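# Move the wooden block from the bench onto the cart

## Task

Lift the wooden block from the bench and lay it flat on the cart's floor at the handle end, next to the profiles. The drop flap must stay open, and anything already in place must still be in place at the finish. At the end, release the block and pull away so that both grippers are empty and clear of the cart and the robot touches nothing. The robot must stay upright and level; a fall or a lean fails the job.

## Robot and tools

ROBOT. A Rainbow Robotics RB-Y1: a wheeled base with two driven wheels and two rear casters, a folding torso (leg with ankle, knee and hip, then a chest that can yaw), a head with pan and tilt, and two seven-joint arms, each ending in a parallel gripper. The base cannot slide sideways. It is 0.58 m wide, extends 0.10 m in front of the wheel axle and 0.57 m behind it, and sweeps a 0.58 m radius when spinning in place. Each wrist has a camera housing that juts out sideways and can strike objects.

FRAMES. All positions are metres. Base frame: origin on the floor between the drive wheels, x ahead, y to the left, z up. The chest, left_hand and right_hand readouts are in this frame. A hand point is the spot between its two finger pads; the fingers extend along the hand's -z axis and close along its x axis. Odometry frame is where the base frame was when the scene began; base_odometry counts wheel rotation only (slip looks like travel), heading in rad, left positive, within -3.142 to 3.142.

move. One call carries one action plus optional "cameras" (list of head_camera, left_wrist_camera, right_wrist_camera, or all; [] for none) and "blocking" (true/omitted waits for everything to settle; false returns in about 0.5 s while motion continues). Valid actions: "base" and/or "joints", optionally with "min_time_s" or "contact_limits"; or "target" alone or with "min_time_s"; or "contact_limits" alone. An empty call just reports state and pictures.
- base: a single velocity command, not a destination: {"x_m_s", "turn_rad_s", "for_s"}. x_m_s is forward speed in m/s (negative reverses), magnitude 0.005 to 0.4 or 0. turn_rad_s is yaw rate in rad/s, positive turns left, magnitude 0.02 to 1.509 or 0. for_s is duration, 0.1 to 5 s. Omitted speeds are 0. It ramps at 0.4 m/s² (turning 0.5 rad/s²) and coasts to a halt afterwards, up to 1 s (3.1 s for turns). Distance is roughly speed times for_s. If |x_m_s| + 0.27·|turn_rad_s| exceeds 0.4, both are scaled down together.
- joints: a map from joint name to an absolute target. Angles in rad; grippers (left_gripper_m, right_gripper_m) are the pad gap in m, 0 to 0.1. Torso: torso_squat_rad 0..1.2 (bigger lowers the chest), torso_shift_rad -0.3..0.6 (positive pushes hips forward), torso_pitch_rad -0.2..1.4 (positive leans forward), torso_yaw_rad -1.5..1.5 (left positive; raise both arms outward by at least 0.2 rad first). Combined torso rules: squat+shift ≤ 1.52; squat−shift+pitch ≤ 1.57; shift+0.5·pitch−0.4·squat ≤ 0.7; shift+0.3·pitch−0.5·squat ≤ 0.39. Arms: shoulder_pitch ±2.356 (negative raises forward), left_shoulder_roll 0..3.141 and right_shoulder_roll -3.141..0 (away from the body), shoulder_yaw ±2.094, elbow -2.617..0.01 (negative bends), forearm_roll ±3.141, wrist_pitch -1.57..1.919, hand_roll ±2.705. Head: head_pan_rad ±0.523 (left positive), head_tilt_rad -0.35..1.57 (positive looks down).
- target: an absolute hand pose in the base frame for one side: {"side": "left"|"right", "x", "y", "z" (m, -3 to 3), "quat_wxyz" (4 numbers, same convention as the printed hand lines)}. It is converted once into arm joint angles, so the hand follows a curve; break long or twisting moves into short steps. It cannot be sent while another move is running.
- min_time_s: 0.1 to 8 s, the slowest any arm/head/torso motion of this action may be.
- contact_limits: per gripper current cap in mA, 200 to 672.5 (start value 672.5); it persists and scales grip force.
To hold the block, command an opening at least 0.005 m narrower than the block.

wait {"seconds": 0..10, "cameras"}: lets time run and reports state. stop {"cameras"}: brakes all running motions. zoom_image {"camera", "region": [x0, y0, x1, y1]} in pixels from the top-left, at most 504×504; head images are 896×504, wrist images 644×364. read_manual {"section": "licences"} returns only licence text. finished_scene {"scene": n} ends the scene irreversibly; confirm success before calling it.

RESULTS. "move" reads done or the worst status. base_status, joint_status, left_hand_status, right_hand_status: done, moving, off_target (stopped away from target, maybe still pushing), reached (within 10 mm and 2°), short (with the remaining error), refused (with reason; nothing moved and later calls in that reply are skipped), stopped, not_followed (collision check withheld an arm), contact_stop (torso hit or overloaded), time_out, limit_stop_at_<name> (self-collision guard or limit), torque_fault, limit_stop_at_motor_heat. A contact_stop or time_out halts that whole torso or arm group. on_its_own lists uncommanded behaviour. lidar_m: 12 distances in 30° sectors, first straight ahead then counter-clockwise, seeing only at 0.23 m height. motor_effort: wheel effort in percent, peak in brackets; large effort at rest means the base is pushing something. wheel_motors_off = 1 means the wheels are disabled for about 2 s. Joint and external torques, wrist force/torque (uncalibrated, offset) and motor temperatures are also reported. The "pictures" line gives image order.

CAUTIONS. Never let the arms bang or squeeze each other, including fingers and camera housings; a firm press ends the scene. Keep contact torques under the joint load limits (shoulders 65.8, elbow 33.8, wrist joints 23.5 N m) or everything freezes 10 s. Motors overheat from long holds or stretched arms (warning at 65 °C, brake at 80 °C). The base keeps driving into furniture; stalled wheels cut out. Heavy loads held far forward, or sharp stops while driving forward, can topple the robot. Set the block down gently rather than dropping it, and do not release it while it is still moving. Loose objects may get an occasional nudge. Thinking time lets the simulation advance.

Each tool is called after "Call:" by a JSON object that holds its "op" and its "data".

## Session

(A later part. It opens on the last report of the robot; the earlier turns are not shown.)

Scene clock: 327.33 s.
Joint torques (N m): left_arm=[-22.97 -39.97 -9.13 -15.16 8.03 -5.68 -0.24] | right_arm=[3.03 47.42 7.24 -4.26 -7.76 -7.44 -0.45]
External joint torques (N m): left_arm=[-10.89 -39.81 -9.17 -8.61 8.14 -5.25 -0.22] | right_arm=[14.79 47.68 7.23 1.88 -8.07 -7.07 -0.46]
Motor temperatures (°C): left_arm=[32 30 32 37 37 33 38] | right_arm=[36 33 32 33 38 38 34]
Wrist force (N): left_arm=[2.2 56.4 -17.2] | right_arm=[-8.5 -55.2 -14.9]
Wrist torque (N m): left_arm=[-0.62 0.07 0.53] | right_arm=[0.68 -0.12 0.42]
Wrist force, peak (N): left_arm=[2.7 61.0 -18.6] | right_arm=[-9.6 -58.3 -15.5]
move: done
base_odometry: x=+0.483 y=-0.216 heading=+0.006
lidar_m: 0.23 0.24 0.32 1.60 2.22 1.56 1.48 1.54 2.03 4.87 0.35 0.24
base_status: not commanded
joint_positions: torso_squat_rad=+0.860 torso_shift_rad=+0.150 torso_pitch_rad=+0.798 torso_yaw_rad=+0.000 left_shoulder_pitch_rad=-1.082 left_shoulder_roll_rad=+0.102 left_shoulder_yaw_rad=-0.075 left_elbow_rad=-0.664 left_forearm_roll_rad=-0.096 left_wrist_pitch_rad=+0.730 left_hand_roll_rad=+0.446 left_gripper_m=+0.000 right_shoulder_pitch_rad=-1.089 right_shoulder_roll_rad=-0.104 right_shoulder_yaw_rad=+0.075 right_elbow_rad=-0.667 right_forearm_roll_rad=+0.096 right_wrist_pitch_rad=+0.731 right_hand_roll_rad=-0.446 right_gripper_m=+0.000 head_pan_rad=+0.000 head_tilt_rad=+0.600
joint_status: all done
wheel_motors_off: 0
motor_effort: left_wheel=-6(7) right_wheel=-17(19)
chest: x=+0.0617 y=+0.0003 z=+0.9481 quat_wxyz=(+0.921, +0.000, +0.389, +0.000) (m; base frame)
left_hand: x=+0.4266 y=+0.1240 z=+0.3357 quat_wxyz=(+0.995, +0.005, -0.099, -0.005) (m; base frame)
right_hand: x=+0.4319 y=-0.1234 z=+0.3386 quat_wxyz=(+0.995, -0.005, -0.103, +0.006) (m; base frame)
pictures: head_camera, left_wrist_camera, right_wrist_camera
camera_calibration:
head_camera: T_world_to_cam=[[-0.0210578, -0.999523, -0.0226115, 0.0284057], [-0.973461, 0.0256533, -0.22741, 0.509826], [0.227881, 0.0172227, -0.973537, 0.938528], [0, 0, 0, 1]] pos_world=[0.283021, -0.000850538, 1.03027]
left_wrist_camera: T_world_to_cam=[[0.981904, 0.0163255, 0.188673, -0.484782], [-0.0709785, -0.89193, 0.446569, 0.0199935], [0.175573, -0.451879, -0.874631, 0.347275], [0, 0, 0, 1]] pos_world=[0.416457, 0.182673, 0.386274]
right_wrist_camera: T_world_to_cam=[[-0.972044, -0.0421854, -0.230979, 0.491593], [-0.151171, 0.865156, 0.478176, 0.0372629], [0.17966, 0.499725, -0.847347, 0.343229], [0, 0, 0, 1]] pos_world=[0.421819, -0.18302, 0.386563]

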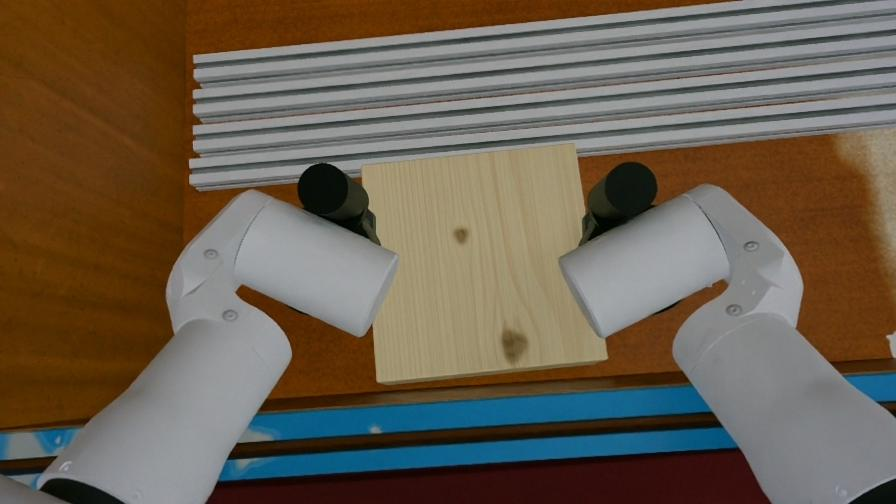

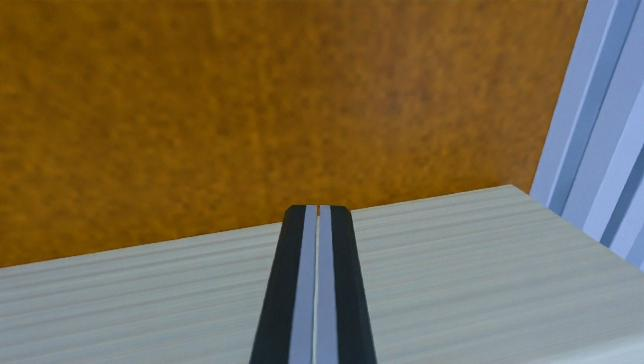

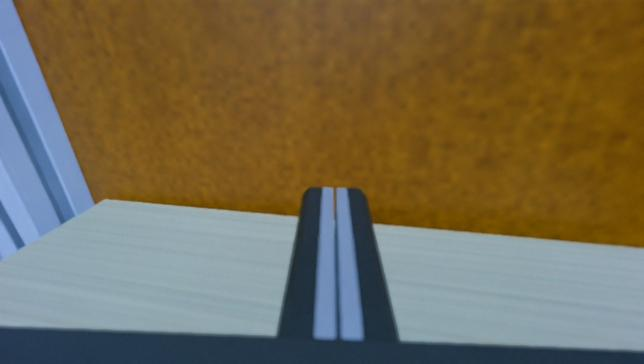

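Call:
{"op": "move", "data": {"joints": {"torso_squat_rad":0.79}, "min_time_s": 1, "cameras": []}}

Call:
{"op": "move", "data": {"base": {"x_m_s":0.05,"for_s":0.7}, "cameras": []}}

Call:
{"op": "move", "data": {"joints": {"torso_squat_rad":0.835}, "min_time_s": 1.5}}

Scene clock: 353.37 s.
Joint torques (N m): left_arm=[-21.39 -36.1 -9.04 -14.78 7.55 -5.12 -0.2] | right_arm=[-28.63 36.58 7.18 -18.9 -6.97 -6.81 -0.5]
External joint torques (N m): left_arm=[-9.37 -35.9 -9.09 -8.25 7.66 -4.7 -0.19] | right_arm=[-17.14 36.72 7.15 -12.85 -7.27 -6.46 -0.51]
Motor temperatures (°C): left_arm=[32 31 32 38 37 34 38] | right_arm=[35 36 32 32 39 39 34]
Wrist force (N): left_arm=[3.8 51.2 -16.4] | right_arm=[-9.1 -48.7 -16.3]
Wrist torque (N m): left_arm=[-0.67 0.22 0.34] | right_arm=[0.55 -0.12 0.35]
Wrist force, peak (N): left_arm=[2.1 57.9 -18.1] | right_arm=[-9.2 -55.2 -15.6]
move: done
base_odometry: x=+0.482 y=-0.216 heading=+0.006
lidar_m: 0.23 0.24 0.32 1.59 2.22 1.57 1.48 1.53 2.03 4.87 0.35 0.26
base_status: not commanded
joint_positions: torso_squat_rad=+0.790 torso_shift_rad=+0.150 torso_pitch_rad=+0.801 torso_yaw_rad=+0.000 left_shoulder_pitch_rad=-1.082 left_shoulder_roll_rad=+0.101 left_shoulder_yaw_rad=-0.075 left_elbow_rad=-0.664 left_forearm_roll_rad=-0.096 left_wrist_pitch_rad=+0.730 left_hand_roll_rad=+0.446 left_gripper_m=+0.000 right_shoulder_pitch_rad=-1.081 right_shoulder_roll_rad=-0.101 right_shoulder_yaw_rad=+0.075 right_elbow_rad=-0.663 right_forearm_roll_rad=+0.096 right_wrist_pitch_rad=+0.731 right_hand_roll_rad=-0.446 right_gripper_m=+0.000 head_pan_rad=+0.000 head_tilt_rad=+0.600
joint_status: all done
wheel_motors_off: 0
motor_effort: left_wheel=+1(6) right_wheel=-2(19)
chest: x=+0.0679 y=+0.0001 z=+0.9831 quat_wxyz=(+0.921, +0.000, +0.390, +0.000) (m; base frame)
left_hand: x=+0.4313 y=+0.1233 z=+0.3700 quat_wxyz=(+0.995, +0.004, -0.098, -0.005) (m; base frame)
right_hand: x=+0.4298 y=-0.1239 z=+0.3693 quat_wxyz=(+0.995, -0.005, -0.096, +0.005) (m; base frame)
pictures: none
No camera images: "cameras" was empty.

Scene clock: 354.57 s.
Joint torques (N m): left_arm=[-21 -35.76 -8.9 -14.44 7.54 -4.97 -0.25] | right_arm=[-29.81 35.56 7.02 -19.52 -6.71 -6.85 -0.58]
External joint torques (N m): left_arm=[-8.97 -35.56 -8.94 -7.91 7.65 -4.55 -0.23] | right_arm=[-18.33 35.7 6.99 -13.48 -7.01 -6.5 -0.59]
Motor temperatures (°C): left_arm=[32 31 32 38 37 34 38] | right_arm=[35 36 32 32 39 39 34]
Wrist force (N): left_arm=[3.0 51.6 -16.2] | right_arm=[-8.7 -49.2 -15.3]
Wrist torque (N m): left_arm=[-0.71 0.03 0.28] | right_arm=[0.52 -0.12 0.35]
Wrist force, peak (N): left_arm=[2.3 52.2 -17.6] | right_arm=[-9.0 -49.4 -17.0]
move: done
base_odometry: x=+0.518 y=-0.215 heading=+0.006
lidar_m: 0.18 0.21 0.27 1.58 2.28 1.60 1.51 1.57 2.07 4.98 0.32 0.21
base_status: done (sent for 0.7 of 0.7 s)
joint_positions: torso_squat_rad=+0.790 torso_shift_rad=+0.150 torso_pitch_rad=+0.801 torso_yaw_rad=+0.000 left_shoulder_pitch_rad=-1.083 left_shoulder_roll_rad=+0.101 left_shoulder_yaw_rad=-0.075 left_elbow_rad=-0.664 left_forearm_roll_rad=-0.096 left_wrist_pitch_rad=+0.730 left_hand_roll_rad=+0.446 left_gripper_m=+0.000 right_shoulder_pitch_rad=-1.080 right_shoulder_roll_rad=-0.101 right_shoulder_yaw_rad=+0.075 right_elbow_rad=-0.663 right_forearm_roll_rad=+0.096 right_wrist_pitch_rad=+0.731 right_hand_roll_rad=-0.446 right_gripper_m=+0.000 head_pan_rad=+0.000 head_tilt_rad=+0.600
joint_status: not commanded
wheel_motors_off: 0
motor_effort: left_wheel=+0(24) right_wheel=-1(22)
chest: x=+0.0679 y=+0.0001 z=+0.9831 quat_wxyz=(+0.921, +0.000, +0.390, +0.000) (m; base frame)
left_hand: x=+0.4314 y=+0.1231 z=+0.3701 quat_wxyz=(+0.995, +0.004, -0.098, -0.005) (m; base frame)
right_hand: x=+0.4295 y=-0.1239 z=+0.3692 quat_wxyz=(+0.995, -0.005, -0.096, +0.005) (m; base frame)
pictures: none
No camera images: "cameras" was empty.

Scene clock: 356.37 s.
Joint torques (N m): left_arm=[-21.03 -35.77 -9.07 -14.68 7.55 -5.19 -0.24] | right_arm=[-29.71 35.44 7.13 -19.61 -6.79 -6.99 -0.61]
External joint torques (N m): left_arm=[-8.99 -35.57 -9.11 -8.15 7.65 -4.76 -0.23] | right_arm=[-18.23 35.58 7.09 -13.57 -7.09 -6.64 -0.62]
Motor temperatures (°C): left_arm=[32 31 32 38 37 34 38] | right_arm=[35 36 32 32 39 39 34]
Wrist force (N): left_arm=[3.6 52.3 -16.7] | right_arm=[-11.9 -49.1 -7.3]
Wrist torque (N m): left_arm=[-0.67 0.06 0.43] | right_arm=[0.66 -0.21 0.38]
Wrist force, peak (N): left_arm=[2.9 52.4 -17.1] | right_arm=[-9.1 -50.0 -15.4]
move: done
base_odometry: x=+0.518 y=-0.215 heading=+0.006
lidar_m: 0.19 0.21 0.27 1.58 2.28 1.60 1.51 1.57 2.06 4.96 0.31 0.21
base_status: not commanded
joint_positions: torso_squat_rad=+0.835 torso_shift_rad=+0.150 torso_pitch_rad=+0.800 torso_yaw_rad=+0.000 left_shoulder_pitch_rad=-1.083 left_shoulder_roll_rad=+0.101 left_shoulder_yaw_rad=-0.075 left_elbow_rad=-0.664 left_forearm_roll_rad=-0.096 left_wrist_pitch_rad=+0.730 left_hand_roll_rad=+0.446 left_gripper_m=+0.000 right_shoulder_pitch_rad=-1.080 right_shoulder_roll_rad=-0.101 right_shoulder_yaw_rad=+0.075 right_elbow_rad=-0.663 right_forearm_roll_rad=+0.096 right_wrist_pitch_rad=+0.731 right_hand_roll_rad=-0.446 right_gripper_m=+0.000 head_pan_rad=+0.000 head_tilt_rad=+0.600
joint_status: all done
wheel_motors_off: 0
motor_effort: left_wheel=+1(2) right_wheel=+0(2)
chest: x=+0.0643 y=+0.0001 z=+0.9606 quat_wxyz=(+0.921, +0.000, +0.390, +0.000) (m; base frame)
left_hand: x=+0.4281 y=+0.1232 z=+0.3477 quat_wxyz=(+0.995, +0.004, -0.098, -0.005) (m; base frame)
right_hand: x=+0.4261 y=-0.1238 z=+0.3468 quat_wxyz=(+0.995, -0.005, -0.096, +0.005) (m; base frame)
pictures: head_camera, left_wrist_camera, right_wrist_camera
camera_calibration:
head_camera: T_world_to_cam=[[-0.0212944, -0.999506, -0.0231197, 0.0290333], [-0.973943, 0.0259613, -0.225303, 0.513235], [0.225792, 0.0177195, -0.974014, 0.950679], [0, 0, 0, 1]] pos_world=[0.285824, -0.00115087, 1.04228]
left_wrist_camera: T_world_to_cam=[[0.982245, 0.0159301, 0.186927, -0.487959], [-0.0706743, -0.891562, 0.447351, 0.0135723], [0.173783, -0.452619, -0.874606, 0.357916], [0, 0, 0, 1]] pos_world=[0.418055, 0.181873, 0.398176]
right_wrist_camera: T_world_to_cam=[[-0.975339, -0.0406374, -0.21694, 0.48457], [-0.142886, 0.86539, 0.480295, 0.028555], [0.16822, 0.499448, -0.849855, 0.356988], [0, 0, 0, 1]] pos_world=[0.416647, -0.183317, 0.394796]

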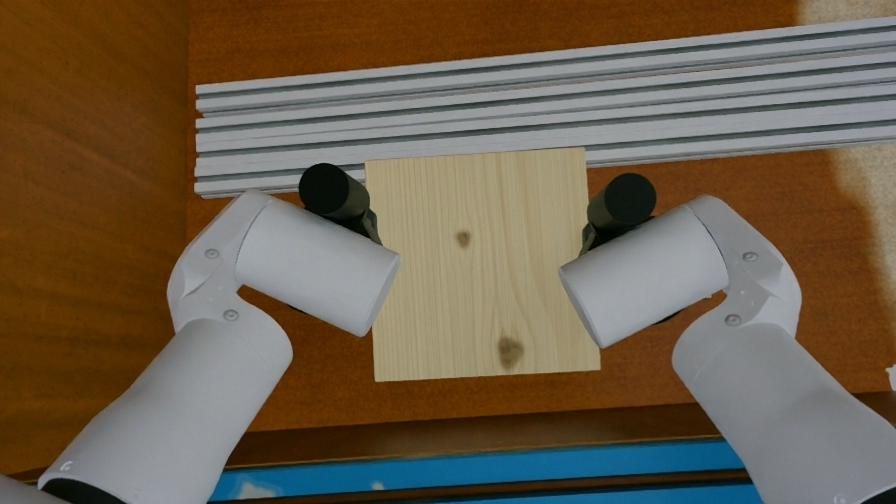

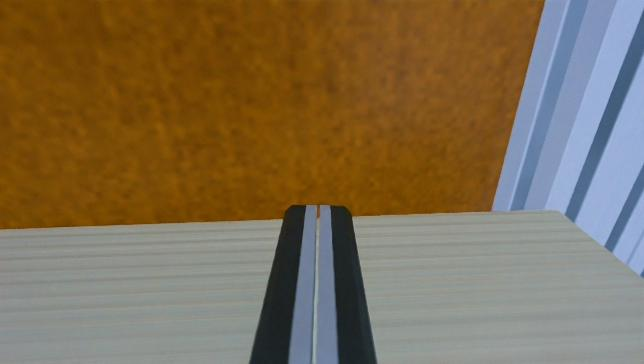

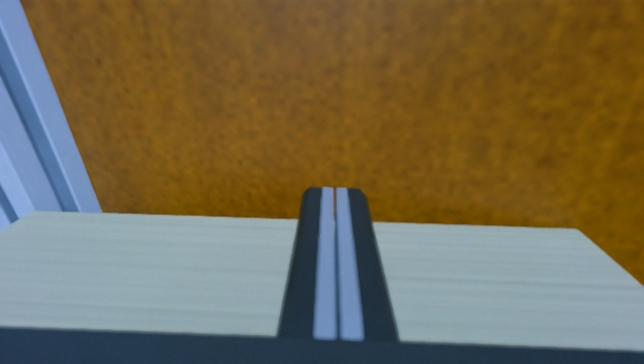

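Call:
{"op": "move", "data": {"joints": {"torso_squat_rad":0.855}, "min_time_s": 1.5, "cameras": ["left_wrist_camera","right_wrist_camera"]}}

Scene clock: 359.17 s.
Joint torques (N m): left_arm=[-15.93 -39.61 -9.09 -8.92 8.08 -6.23 -0.28] | right_arm=[-21.43 39.61 7.21 -11.36 -7.84 -6.53 -0.61]
External joint torques (N m): left_arm=[-3.77 -39.48 -9.14 -2.33 8.18 -5.79 -0.27] | right_arm=[-9.79 39.81 7.19 -5.26 -8.14 -6.16 -0.62]
Motor temperatures (°C): left_arm=[32 31 32 38 37 34 38] | right_arm=[35 36 32 32 39 39 34]
Wrist force (N): left_arm=[-0.3 65.8 42.3] | right_arm=[-2.8 -61.6 28.6]
Wrist torque (N m): left_arm=[-2.05 -0.25 0.39] | right_arm=[1.89 0.23 0.30]
Wrist force, peak (N): left_arm=[-0.2 66.4 44.0] | right_arm=[-3.7 -62.3 35.5]
move: done
base_odometry: x=+0.517 y=-0.215 heading=+0.006
lidar_m: 0.20 0.21 0.28 1.59 2.28 1.59 1.51 1.58 2.07 4.97 0.29 0.21
base_status: not commanded
joint_positions: torso_squat_rad=+0.855 torso_shift_rad=+0.149 torso_pitch_rad=+0.797 torso_yaw_rad=+0.000 left_shoulder_pitch_rad=-1.084 left_shoulder_roll_rad=+0.102 left_shoulder_yaw_rad=-0.075 left_elbow_rad=-0.665 left_forearm_roll_rad=-0.096 left_wrist_pitch_rad=+0.730 left_hand_roll_rad=+0.446 left_gripper_m=+0.000 right_shoulder_pitch_rad=-1.083 right_shoulder_roll_rad=-0.102 right_shoulder_yaw_rad=+0.075 right_elbow_rad=-0.665 right_forearm_roll_rad=+0.096 right_wrist_pitch_rad=+0.731 right_hand_roll_rad=-0.446 right_gripper_m=+0.000 head_pan_rad=+0.000 head_tilt_rad=+0.600
joint_status: all done
wheel_motors_off: 0
motor_effort: left_wheel=+8(9) right_wheel=-1(2)
chest: x=+0.0614 y=+0.0001 z=+0.9510 quat_wxyz=(+0.922, +0.000, +0.388, +0.000) (m; base frame)
left_hand: x=+0.4288 y=+0.1234 z=+0.3401 quat_wxyz=(+0.995, +0.004, -0.101, -0.005) (m; base frame)
right_hand: x=+0.4277 y=-0.1236 z=+0.3395 quat_wxyz=(+0.995, -0.005, -0.100, +0.005) (m; base frame)
pictures: left_wrist_camera, right_wrist_camera
camera_calibration:
left_wrist_camera: T_world_to_cam=[[0.981078, 0.015754, 0.192972, -0.488781], [-0.0735187, -0.891722, 0.446572, 0.0187947], [0.179112, -0.452309, -0.873691, 0.348686], [0, 0, 0, 1]] pos_world=[0.41846, 0.182174, 0.390571]
right_wrist_camera: T_world_to_cam=[[-0.973567, -0.0410642, -0.224681, 0.486375], [-0.147141, 0.865141, 0.479458, 0.0342168], [0.174693, 0.499844, -0.848315, 0.347281], [0, 0, 0, 1]] pos_world=[0.417886, -0.183216, 0.387478]

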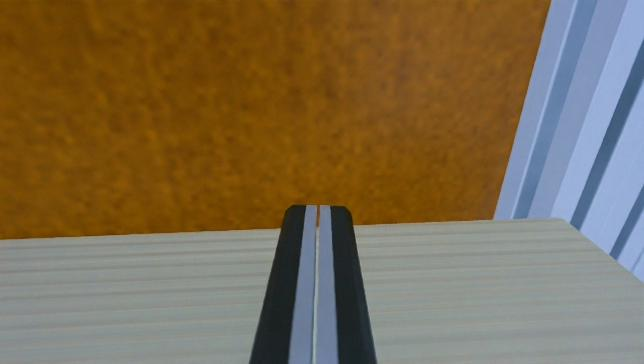

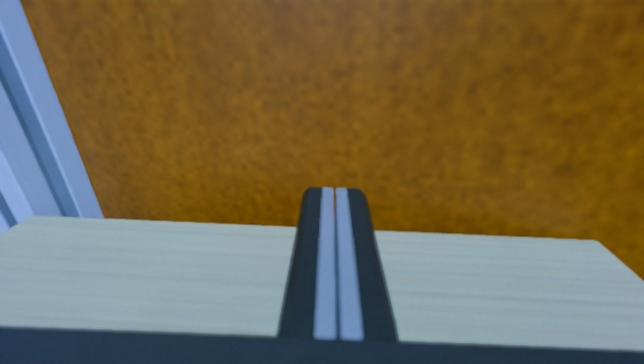

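Call:
{"op": "move", "data": {"joints": {"left_shoulder_pitch_rad":-1.03,"left_shoulder_roll_rad":0.17,"left_shoulder_yaw_rad":-0.046,"left_elbow_rad":-0.74,"left_forearm_roll_rad":0.005,"left_wrist_pitch_rad":0.737,"left_hand_roll_rad":0.35,"right_shoulder_pitch_rad":-1.03,"right_shoulder_roll_rad":-0.17,"right_shoulder_yaw_rad":0.046,"right_elbow_rad":-0.74,"right_forearm_roll_rad":-0.005,"right_wrist_pitch_rad":0.737,"right_hand_roll_rad":-0.35}, "min_time_s": 2.5, "cameras": ["left_wrist_camera","head_camera"]}}

Call:
{"op": "move", "data": {"joints": {"torso_squat_rad":0.5}, "cameras": ["left_wrist_camera","head_camera"]}}

Call:
{"op": "move", "data": {"joints": {"torso_pitch_rad":1.0,"torso_shift_rad":0.3,"head_tilt_rad":0.4}, "cameras": ["head_camera"]}}

Scene clock: 365.87 s.
Joint torques (N m): left_arm=[-9.71 1.35 2.22 -7.6 0.17 -0.33 -0.29] | right_arm=[-9.15 -2.97 -2.91 -7.53 -0.13 -0.19 0.24]
External joint torques (N m): left_arm=[1.76 -0.26 1.75 -0.89 0.24 0.14 -0.28] | right_arm=[1.79 -1.07 -2.54 -1.32 -0.41 0.21 0.23]
Motor temperatures (°C): left_arm=[32 31 32 38 37 34 38] | right_arm=[35 36 32 32 38 38 34]
Wrist force (N): left_arm=[-1.5 0.3 -7.0] | right_arm=[-0.5 2.1 -4.2]
Wrist torque (N m): left_arm=[-0.18 -0.03 0.03] | right_arm=[-0.28 0.11 -0.07]
Wrist force, peak (N): left_arm=[0.2 66.3 43.2] | right_arm=[-3.1 -61.9 29.7]
move: done
base_odometry: x=+0.518 y=-0.215 heading=+0.006
lidar_m: 0.19 0.20 0.28 1.59 2.28 1.60 1.50 1.56 2.08 4.98 0.32 0.22
base_status: not commanded
joint_positions: torso_squat_rad=+0.855 torso_shift_rad=+0.150 torso_pitch_rad=+0.800 torso_yaw_rad=+0.000 left_shoulder_pitch_rad=-1.030 left_shoulder_roll_rad=+0.170 left_shoulder_yaw_rad=-0.046 left_elbow_rad=-0.740 left_forearm_roll_rad=+0.005 left_wrist_pitch_rad=+0.737 left_hand_roll_rad=+0.350 left_gripper_m=+0.000 right_shoulder_pitch_rad=-1.030 right_shoulder_roll_rad=-0.170 right_shoulder_yaw_rad=+0.046 right_elbow_rad=-0.740 right_forearm_roll_rad=-0.005 right_wrist_pitch_rad=+0.737 right_hand_roll_rad=-0.350 right_gripper_m=+0.000 head_pan_rad=+0.000 head_tilt_rad=+0.600
joint_status: all done
wheel_motors_off: 0
motor_effort: left_wheel=+5(9) right_wheel=-2(4)
chest: x=+0.0625 y=+0.0001 z=+0.9503 quat_wxyz=(+0.921, +0.000, +0.389, +0.000) (m; base frame)
left_hand: x=+0.4324 y=+0.1622 z=+0.3387 quat_wxyz=(+0.995, +0.000, -0.103, +0.005) (m; base frame)
right_hand: x=+0.4324 y=-0.1619 z=+0.3388 quat_wxyz=(+0.995, +0.000, -0.103, -0.005) (m; base frame)
pictures: head_camera, left_wrist_camera
camera_calibration:
head_camera: T_world_to_cam=[[-0.0212588, -0.999504, -0.0232291, 0.028864], [-0.973806, 0.0259621, -0.225893, 0.509775], [0.226384, 0.0178185, -0.973875, 0.940935], [0, 0, 0, 1]] pos_world=[0.284023, -0.00115112, 1.03218]
left_wrist_camera: T_world_to_cam=[[0.979934, 0.0367275, 0.195907, -0.496595], [-0.0578124, -0.888252, 0.455704, 0.0437752], [0.190752, -0.457885, -0.868306, 0.35845], [0, 0, 0, 1]] pos_world=[0.420786, 0.221251, 0.388582]

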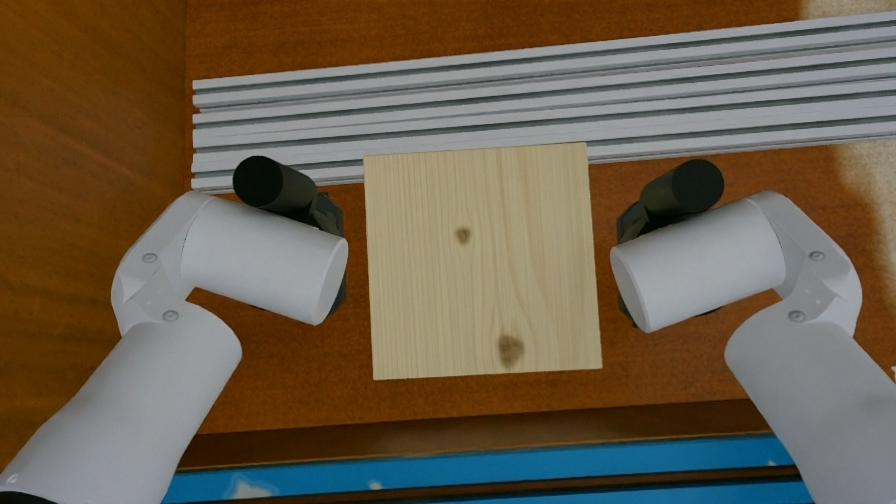

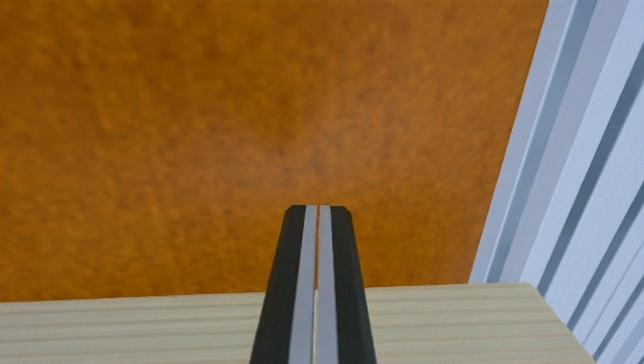

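Scene clock: 367.83 s.
Joint torques (N m): left_arm=[-10.2 1.31 2.4 -7.19 0.26 -0.46 -0.33] | right_arm=[-9.84 -2.79 -2.64 -6.76 -0.03 -0.19 0.4]
External joint torques (N m): left_arm=[1.26 -0.3 1.93 -0.49 0.33 0.01 -0.32] | right_arm=[1.09 -0.89 -2.26 -0.54 -0.31 0.21 0.39]
Motor temperatures (°C): left_arm=[32 31 32 38 37 34 38] | right_arm=[35 36 32 32 38 38 34]
Wrist force (N): left_arm=[-0.6 0.7 -7.5] | right_arm=[-0.1 2.4 -4.7]
Wrist torque (N m): left_arm=[-0.21 0.05 0.07] | right_arm=[-0.28 0.14 -0.10]
Wrist force, peak (N): left_arm=[-1.0 0.4 -8.6] | right_arm=[0.1 2.7 -5.1]
move: done
base_odometry: x=+0.518 y=-0.215 heading=+0.006
lidar_m: 0.20 0.20 0.27 1.59 2.28 1.60 1.51 1.58 2.06 4.97 0.31 0.21
base_status: not commanded
joint_positions: torso_squat_rad=+0.500 torso_shift_rad=+0.150 torso_pitch_rad=+0.800 torso_yaw_rad=+0.000 left_shoulder_pitch_rad=-1.030 left_shoulder_roll_rad=+0.170 left_shoulder_yaw_rad=-0.046 left_elbow_rad=-0.740 left_forearm_roll_rad=+0.005 left_wrist_pitch_rad=+0.737 left_hand_roll_rad=+0.350 left_gripper_m=+0.000 right_shoulder_pitch_rad=-1.030 right_shoulder_roll_rad=-0.170 right_shoulder_yaw_rad=+0.046 right_elbow_rad=-0.740 right_forearm_roll_rad=-0.005 right_wrist_pitch_rad=+0.737 right_hand_roll_rad=-0.350 right_gripper_m=+0.000 head_pan_rad=+0.000 head_tilt_rad=+0.600
joint_status: all done
wheel_motors_off: 0
motor_effort: left_wheel=+3(5) right_wheel=-2(5)
chest: x=+0.0858 y=+0.0001 z=+1.1035 quat_wxyz=(+0.921, +0.000, +0.389, +0.000) (m; base frame)
left_hand: x=+0.4554 y=+0.1623 z=+0.4918 quat_wxyz=(+0.995, +0.000, -0.103, +0.005) (m; base frame)
right_hand: x=+0.4554 y=-0.1619 z=+0.4918 quat_wxyz=(+0.995, +0.000, -0.103, -0.005) (m; base frame)
pictures: head_camera, left_wrist_camera
camera_calibration:
head_camera: T_world_to_cam=[[-0.0212627, -0.999504, -0.0232245, 0.0329094], [-0.973872, 0.0259597, -0.225607, 0.566634], [0.226098, 0.0178207, -0.973941, 1.08495], [0, 0, 0, 1]] pos_world=[0.307224, -0.00115113, 1.18528]
left_wrist_camera: T_world_to_cam=[[0.980012, 0.0368405, 0.1955, -0.548949], [-0.0575223, -0.888254, 0.455736, -0.024675], [0.190443, -0.457872, -0.86838, 0.487134], [0, 0, 0, 1]] pos_world=[0.443786, 0.221351, 0.541582]

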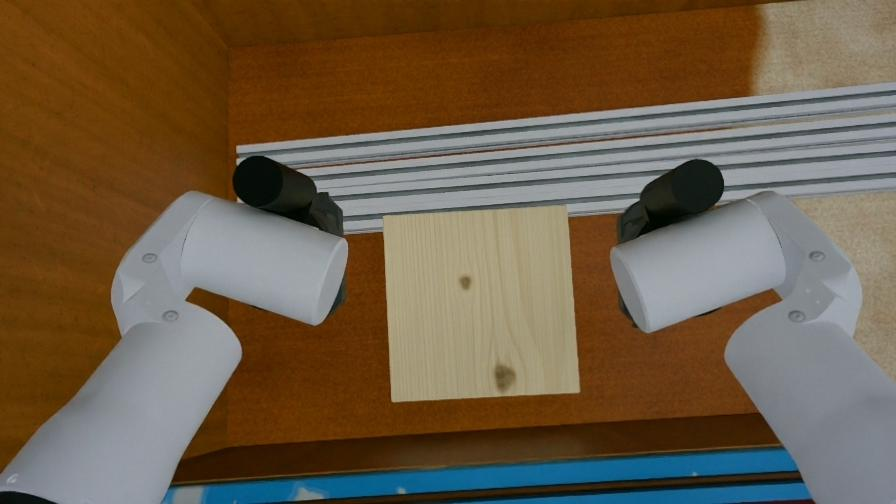

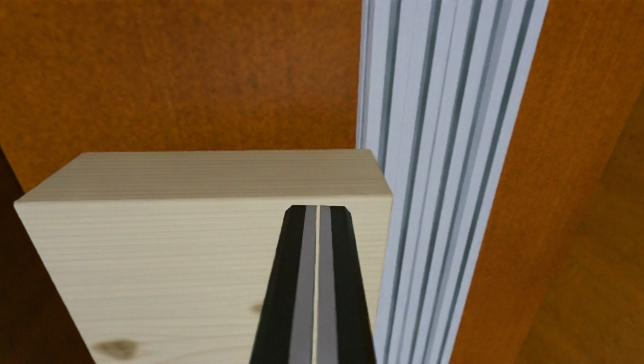

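Scene clock: 369.67 s.
Joint torques (N m): left_arm=[-5.87 0.09 1.88 -5.51 0.31 -0.23 -0.2] | right_arm=[-5.49 -1.52 -2.2 -5.12 -0.16 -0.01 0.31]
External joint torques (N m): left_arm=[0.64 0.09 1.84 -0.45 0.3 -0.13 -0.2] | right_arm=[0.59 -1.19 -2.16 -0.47 -0.33 0.03 0.31]
Motor temperatures (°C): left_arm=[32 31 32 37 37 34 38] | right_arm=[35 35 32 32 38 38 34]
Wrist force (N): left_arm=[0.5 0.3 -7.4] | right_arm=[1.8 2.1 -4.8]
Wrist torque (N m): left_arm=[-0.15 0.12 0.12] | right_arm=[-0.26 0.32 -0.07]
Wrist force, peak (N): left_arm=[0.8 0.2 -8.2] | right_arm=[1.4 2.7 -5.2]
move: done
base_odometry: x=+0.518 y=-0.215 heading=+0.006
lidar_m: 0.20 0.21 0.28 1.59 2.28 1.60 1.51 1.57 2.05 4.98 0.31 0.22
base_status: not commanded
joint_positions: torso_squat_rad=+0.500 torso_shift_rad=+0.300 torso_pitch_rad=+1.000 torso_yaw_rad=+0.000 left_shoulder_pitch_rad=-1.030 left_shoulder_roll_rad=+0.170 left_shoulder_yaw_rad=-0.046 left_elbow_rad=-0.740 left_forearm_roll_rad=+0.005 left_wrist_pitch_rad=+0.737 left_hand_roll_rad=+0.350 left_gripper_m=+0.000 right_shoulder_pitch_rad=-1.030 right_shoulder_roll_rad=-0.170 right_shoulder_yaw_rad=+0.046 right_elbow_rad=-0.740 right_forearm_roll_rad=-0.005 right_wrist_pitch_rad=+0.737 right_hand_roll_rad=-0.350 right_gripper_m=+0.000 head_pan_rad=+0.000 head_tilt_rad=+0.400
joint_status: all done
wheel_motors_off: 0
motor_effort: left_wheel=+0(5) right_wheel=-2(3)
chest: x=+0.2139 y=+0.0001 z=+1.0345 quat_wxyz=(+0.878, +0.000, +0.479, +0.000) (m; base frame)
left_hand: x=+0.4546 y=+0.1623 z=+0.3616 quat_wxyz=(+1.000, +0.001, -0.003, +0.005) (m; base frame)
right_hand: x=+0.4546 y=-0.1620 z=+0.3616 quat_wxyz=(+1.000, -0.001, -0.003, -0.005) (m; base frame)
pictures: head_camera
camera_calibration:
head_camera: T_world_to_cam=[[-0.0212665, -0.999504, -0.0232253, 0.0337008], [-0.973872, 0.0259635, -0.225607, 0.689088], [0.226098, 0.0178206, -0.973941, 0.95081], [0, 0, 0, 1]] pos_world=[0.456824, -0.00115112, 1.08228]

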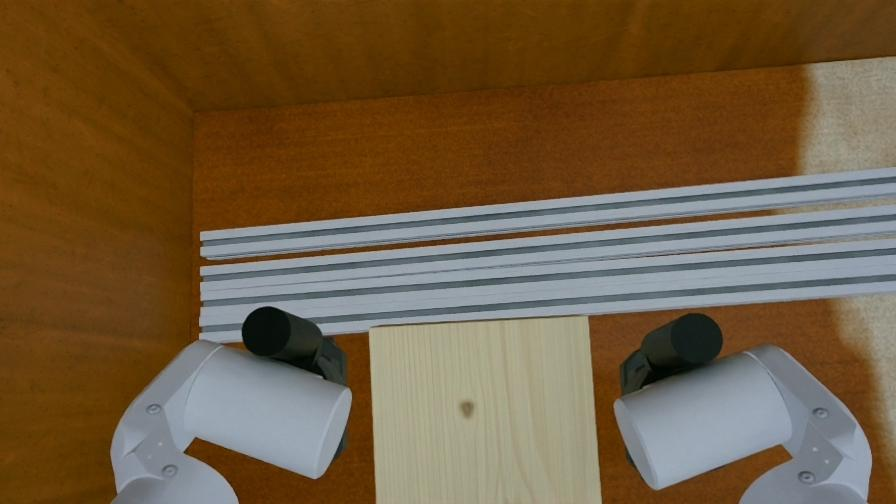

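Call:
{"op": "move", "data": {"joints": {"torso_squat_rad":0.45}}}

Call:
{"op": "zoom_image", "data": {"camera": "left_wrist_camera", "region": [0, 60, 500, 364]}}

Call:
{"op": "zoom_image", "data": {"camera": "head_camera", "region": [300, 250, 650, 450]}}

Scene clock: 373.57 s.
Joint torques (N m): left_arm=[-5.75 -0.09 1.56 -5.44 0.23 -0.23 -0.3] | right_arm=[-5.48 -1.34 -2.71 -5.11 -0.17 0.15 0.26]
External joint torques (N m): left_arm=[0.76 -0.09 1.52 -0.38 0.22 -0.13 -0.3] | right_arm=[0.61 -1.01 -2.67 -0.45 -0.34 0.19 0.26]
Motor temperatures (°C): left_arm=[32 30 32 37 37 33 38] | right_arm=[35 35 32 32 38 38 34]
Wrist force (N): left_arm=[0.5 0.4 -7.8] | right_arm=[1.4 2.1 -4.9]
Wrist torque (N m): left_arm=[-0.22 0.14 0.06] | right_arm=[-0.25 0.25 -0.07]
Wrist force, peak (N): left_arm=[0.1 0.4 -8.4] | right_arm=[1.0 2.8 -5.4]
move: done
base_odometry: x=+0.518 y=-0.215 heading=+0.006
lidar_m: 0.19 0.21 0.28 1.59 2.28 1.60 1.51 1.56 2.07 4.97 0.31 0.22
base_status: not commanded
joint_positions: torso_squat_rad=+0.450 torso_shift_rad=+0.300 torso_pitch_rad=+1.000 torso_yaw_rad=+0.000 left_shoulder_pitch_rad=-1.030 left_shoulder_roll_rad=+0.170 left_shoulder_yaw_rad=-0.046 left_elbow_rad=-0.740 left_forearm_roll_rad=+0.005 left_wrist_pitch_rad=+0.737 left_hand_roll_rad=+0.350 left_gripper_m=+0.000 right_shoulder_pitch_rad=-1.030 right_shoulder_roll_rad=-0.170 right_shoulder_yaw_rad=+0.046 right_elbow_rad=-0.740 right_forearm_roll_rad=-0.005 right_wrist_pitch_rad=+0.737 right_hand_roll_rad=-0.350 right_gripper_m=+0.000 head_pan_rad=+0.000 head_tilt_rad=+0.400
joint_status: all done
wheel_motors_off: 0
motor_effort: left_wheel=+1(1) right_wheel=+1(3)
chest: x=+0.2186 y=+0.0001 z=+1.0498 quat_wxyz=(+0.878, +0.000, +0.479, +0.000) (m; base frame)
left_hand: x=+0.4594 y=+0.1623 z=+0.3769 quat_wxyz=(+1.000, +0.001, -0.003, +0.005) (m; base frame)
right_hand: x=+0.4593 y=-0.1620 z=+0.3769 quat_wxyz=(+1.000, -0.001, -0.003, -0.005) (m; base frame)
pictures: head_camera, left_wrist_camera, right_wrist_camera
camera_calibration:
head_camera: T_world_to_cam=[[-0.0212665, -0.999504, -0.0232253, 0.0341561], [-0.973872, 0.0259635, -0.225607, 0.697117], [0.226098, 0.0178206, -0.973941, 0.964648], [0, 0, 0, 1]] pos_world=[0.461524, -0.00115112, 1.09758]
left_wrist_camera: T_world_to_cam=[[0.999317, 0.0368153, -0.00318993, -0.464409], [0.034186, -0.888255, 0.458076, -0.015114], [0.0140308, -0.457872, -0.888907, 0.475413], [0, 0, 0, 1]] pos_world=[0.457938, 0.221351, 0.42804]
right_wrist_camera: T_world_to_cam=[[-0.999306, -0.0194282, -0.0317743, 0.46656], [-0.0328289, 0.862398, 0.505165, -0.0084975], [0.0175877, 0.505858, -0.862438, 0.471098], [0, 0, 0, 1]] pos_world=[0.457672, -0.221916, 0.42541]

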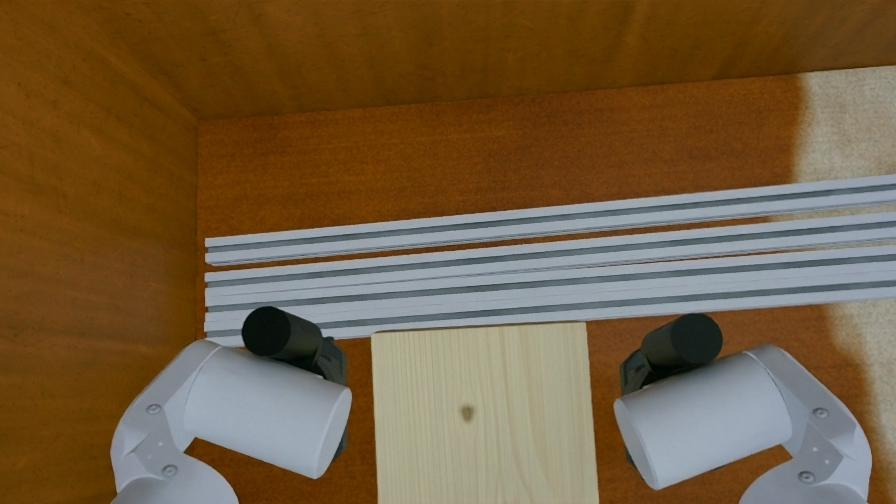

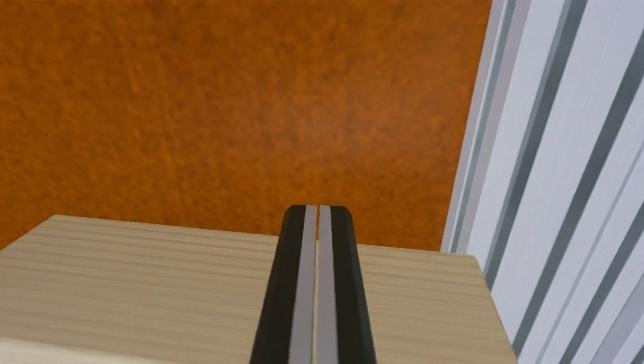

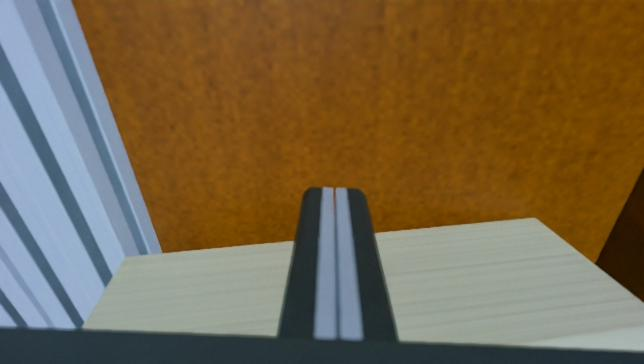

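Scaled by 1.008 from the camera's 644x364 image, which has a finer 1265x715 frame.

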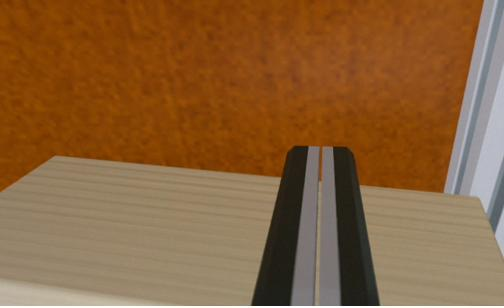

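Scaled by 1.440 from the camera's 896x504 image, which has a finer 1280x720 frame.

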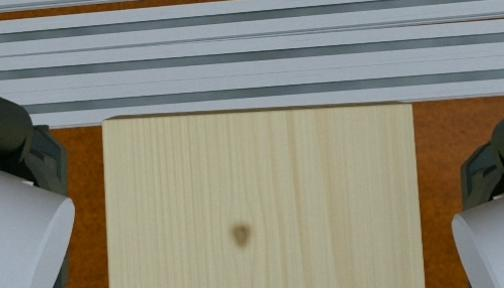

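Call:
{"op": "move", "data": {"target": {"side":"left","x":0.458,"y":0.15,"z":0.414,"quat_wxyz":[1,0,0,0]}, "cameras": []}}

Call:
{"op": "move", "data": {"target": {"side":"right","x":0.458,"y":-0.15,"z":0.414,"quat_wxyz":[1,0,0,0]}, "cameras": ["head_camera"]}}

Scene clock: 377.07 s.
Joint torques (N m): left_arm=[-4.92 -1.51 -0.27 -6.83 -0.2 -0.48 -0.15] | right_arm=[-5.69 -0.43 -2.34 -4.97 -0.19 0.07 0.3]
External joint torques (N m): left_arm=[0.56 -0.81 -0.12 -0.29 -0.22 -0.39 -0.15] | right_arm=[0.4 -0.09 -2.3 -0.31 -0.35 0.12 0.3]
Motor temperatures (°C): left_arm=[32 30 32 37 36 33 38] | right_arm=[35 34 32 32 38 38 34]
Wrist force (N): left_arm=[0.4 0.4 -7.5] | right_arm=[1.1 2.1 -5.1]
Wrist torque (N m): left_arm=[-0.21 0.11 0.04] | right_arm=[-0.24 0.21 -0.07]
Wrist force, peak (N): left_arm=[1.0 0.5 -8.6] | right_arm=[1.6 2.4 -5.5]
move: done
base_odometry: x=+0.518 y=-0.215 heading=+0.006
lidar_m: 0.20 0.21 0.28 1.59 2.27 1.61 1.51 1.57 2.07 4.99 0.31 0.21
base_status: not commanded
joint_positions: torso_squat_rad=+0.450 torso_shift_rad=+0.300 torso_pitch_rad=+1.000 torso_yaw_rad=+0.000 left_shoulder_pitch_rad=-0.889 left_shoulder_roll_rad=+0.153 left_shoulder_yaw_rad=-0.073 left_elbow_rad=-1.099 left_forearm_roll_rad=-0.022 left_wrist_pitch_rad=+0.966 left_hand_roll_rad=+0.356 left_gripper_m=+0.000 right_shoulder_pitch_rad=-1.030 right_shoulder_roll_rad=-0.170 right_shoulder_yaw_rad=+0.046 right_elbow_rad=-0.740 right_forearm_roll_rad=-0.005 right_wrist_pitch_rad=+0.737 right_hand_roll_rad=-0.350 right_gripper_m=+0.000 head_pan_rad=+0.000 head_tilt_rad=+0.400
joint_status: all done
wheel_motors_off: 0
motor_effort: left_wheel=+1(1) right_wheel=+1(2)
chest: x=+0.2186 y=+0.0001 z=+1.0498 quat_wxyz=(+0.878, +0.000, +0.479, +0.000) (m; base frame)
left_hand: x=+0.4582 y=+0.1500 z=+0.4134 quat_wxyz=(+1.000, +0.000, +0.001, +0.000) (m; base frame)
left_hand_status: reached (checked arc, planned for 0.7 s): 1 mm and 0.1 deg off.
right_hand: x=+0.4594 y=-0.1622 z=+0.3769 quat_wxyz=(+1.000, -0.001, -0.003, -0.005) (m; base frame)
pictures: none
No camera images: "cameras" was empty.

Scene clock: 378.07 s.
Joint torques (N m): left_arm=[-5.27 -1.4 -0.36 -6.78 -0.08 -0.45 -0.07] | right_arm=[-4.51 1.17 0.32 -6.65 0.19 -0.13 0.1]
External joint torques (N m): left_arm=[0.21 -0.69 -0.21 -0.25 -0.1 -0.37 -0.07] | right_arm=[0.48 0.83 0.23 -0.6 -0.01 -0.1 0.1]
Motor temperatures (°C): left_arm=[32 30 32 37 36 33 38] | right_arm=[35 34 32 32 38 38 34]
Wrist force (N): left_arm=[0.8 1.2 -8.0] | right_arm=[1.2 1.9 -4.9]
Wrist torque (N m): left_arm=[-0.25 0.18 0.08] | right_arm=[-0.20 0.26 -0.07]
Wrist force, peak (N): left_arm=[0.7 0.7 -8.2] | right_arm=[3.1 2.7 -4.7]
move: done
base_odometry: x=+0.518 y=-0.215 heading=+0.006
lidar_m: 0.19 0.21 0.28 1.59 2.26 1.60 1.52 1.57 2.07 4.98 0.31 0.21
base_status: not commanded
joint_positions: torso_squat_rad=+0.450 torso_shift_rad=+0.300 torso_pitch_rad=+1.000 torso_yaw_rad=+0.000 left_shoulder_pitch_rad=-0.889 left_shoulder_roll_rad=+0.153 left_shoulder_yaw_rad=-0.073 left_elbow_rad=-1.099 left_forearm_roll_rad=-0.022 left_wrist_pitch_rad=+0.966 left_hand_roll_rad=+0.356 left_gripper_m=+0.000 right_shoulder_pitch_rad=-0.889 right_shoulder_roll_rad=-0.154 right_shoulder_yaw_rad=+0.073 right_elbow_rad=-1.099 right_forearm_roll_rad=+0.022 right_wrist_pitch_rad=+0.965 right_hand_roll_rad=-0.355 right_gripper_m=+0.000 head_pan_rad=+0.000 head_tilt_rad=+0.400
joint_status: all done
wheel_motors_off: 0
motor_effort: left_wheel=+0(1) right_wheel=+1(2)
chest: x=+0.2186 y=+0.0001 z=+1.0498 quat_wxyz=(+0.878, +0.000, +0.479, +0.000) (m; base frame)
left_hand: x=+0.4582 y=+0.1499 z=+0.4134 quat_wxyz=(+1.000, +0.000, +0.001, +0.000) (m; base frame)
right_hand: x=+0.4582 y=-0.1501 z=+0.4134 quat_wxyz=(+1.000, +0.000, +0.001, +0.000) (m; base frame)
right_hand_status: reached (checked arc, planned for 0.7 s): 1 mm and 0.1 deg off.
pictures: head_camera
camera_calibration:
head_camera: T_world_to_cam=[[-0.0213604, -0.999502, -0.0232455, 0.0341219], [-0.973871, 0.0260595, -0.225603, 0.697114], [0.226097, 0.0178192, -0.973942, 0.964651], [0, 0, 0, 1]] pos_world=[0.461524, -0.00125083, 1.09758]

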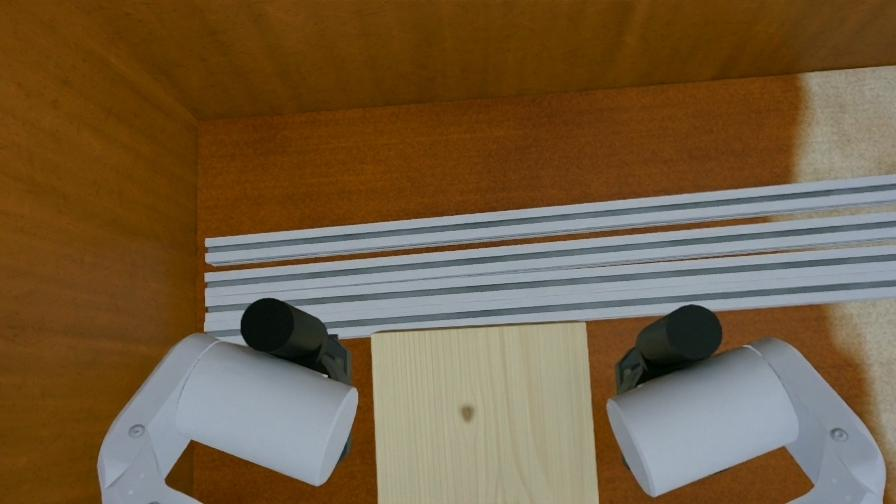

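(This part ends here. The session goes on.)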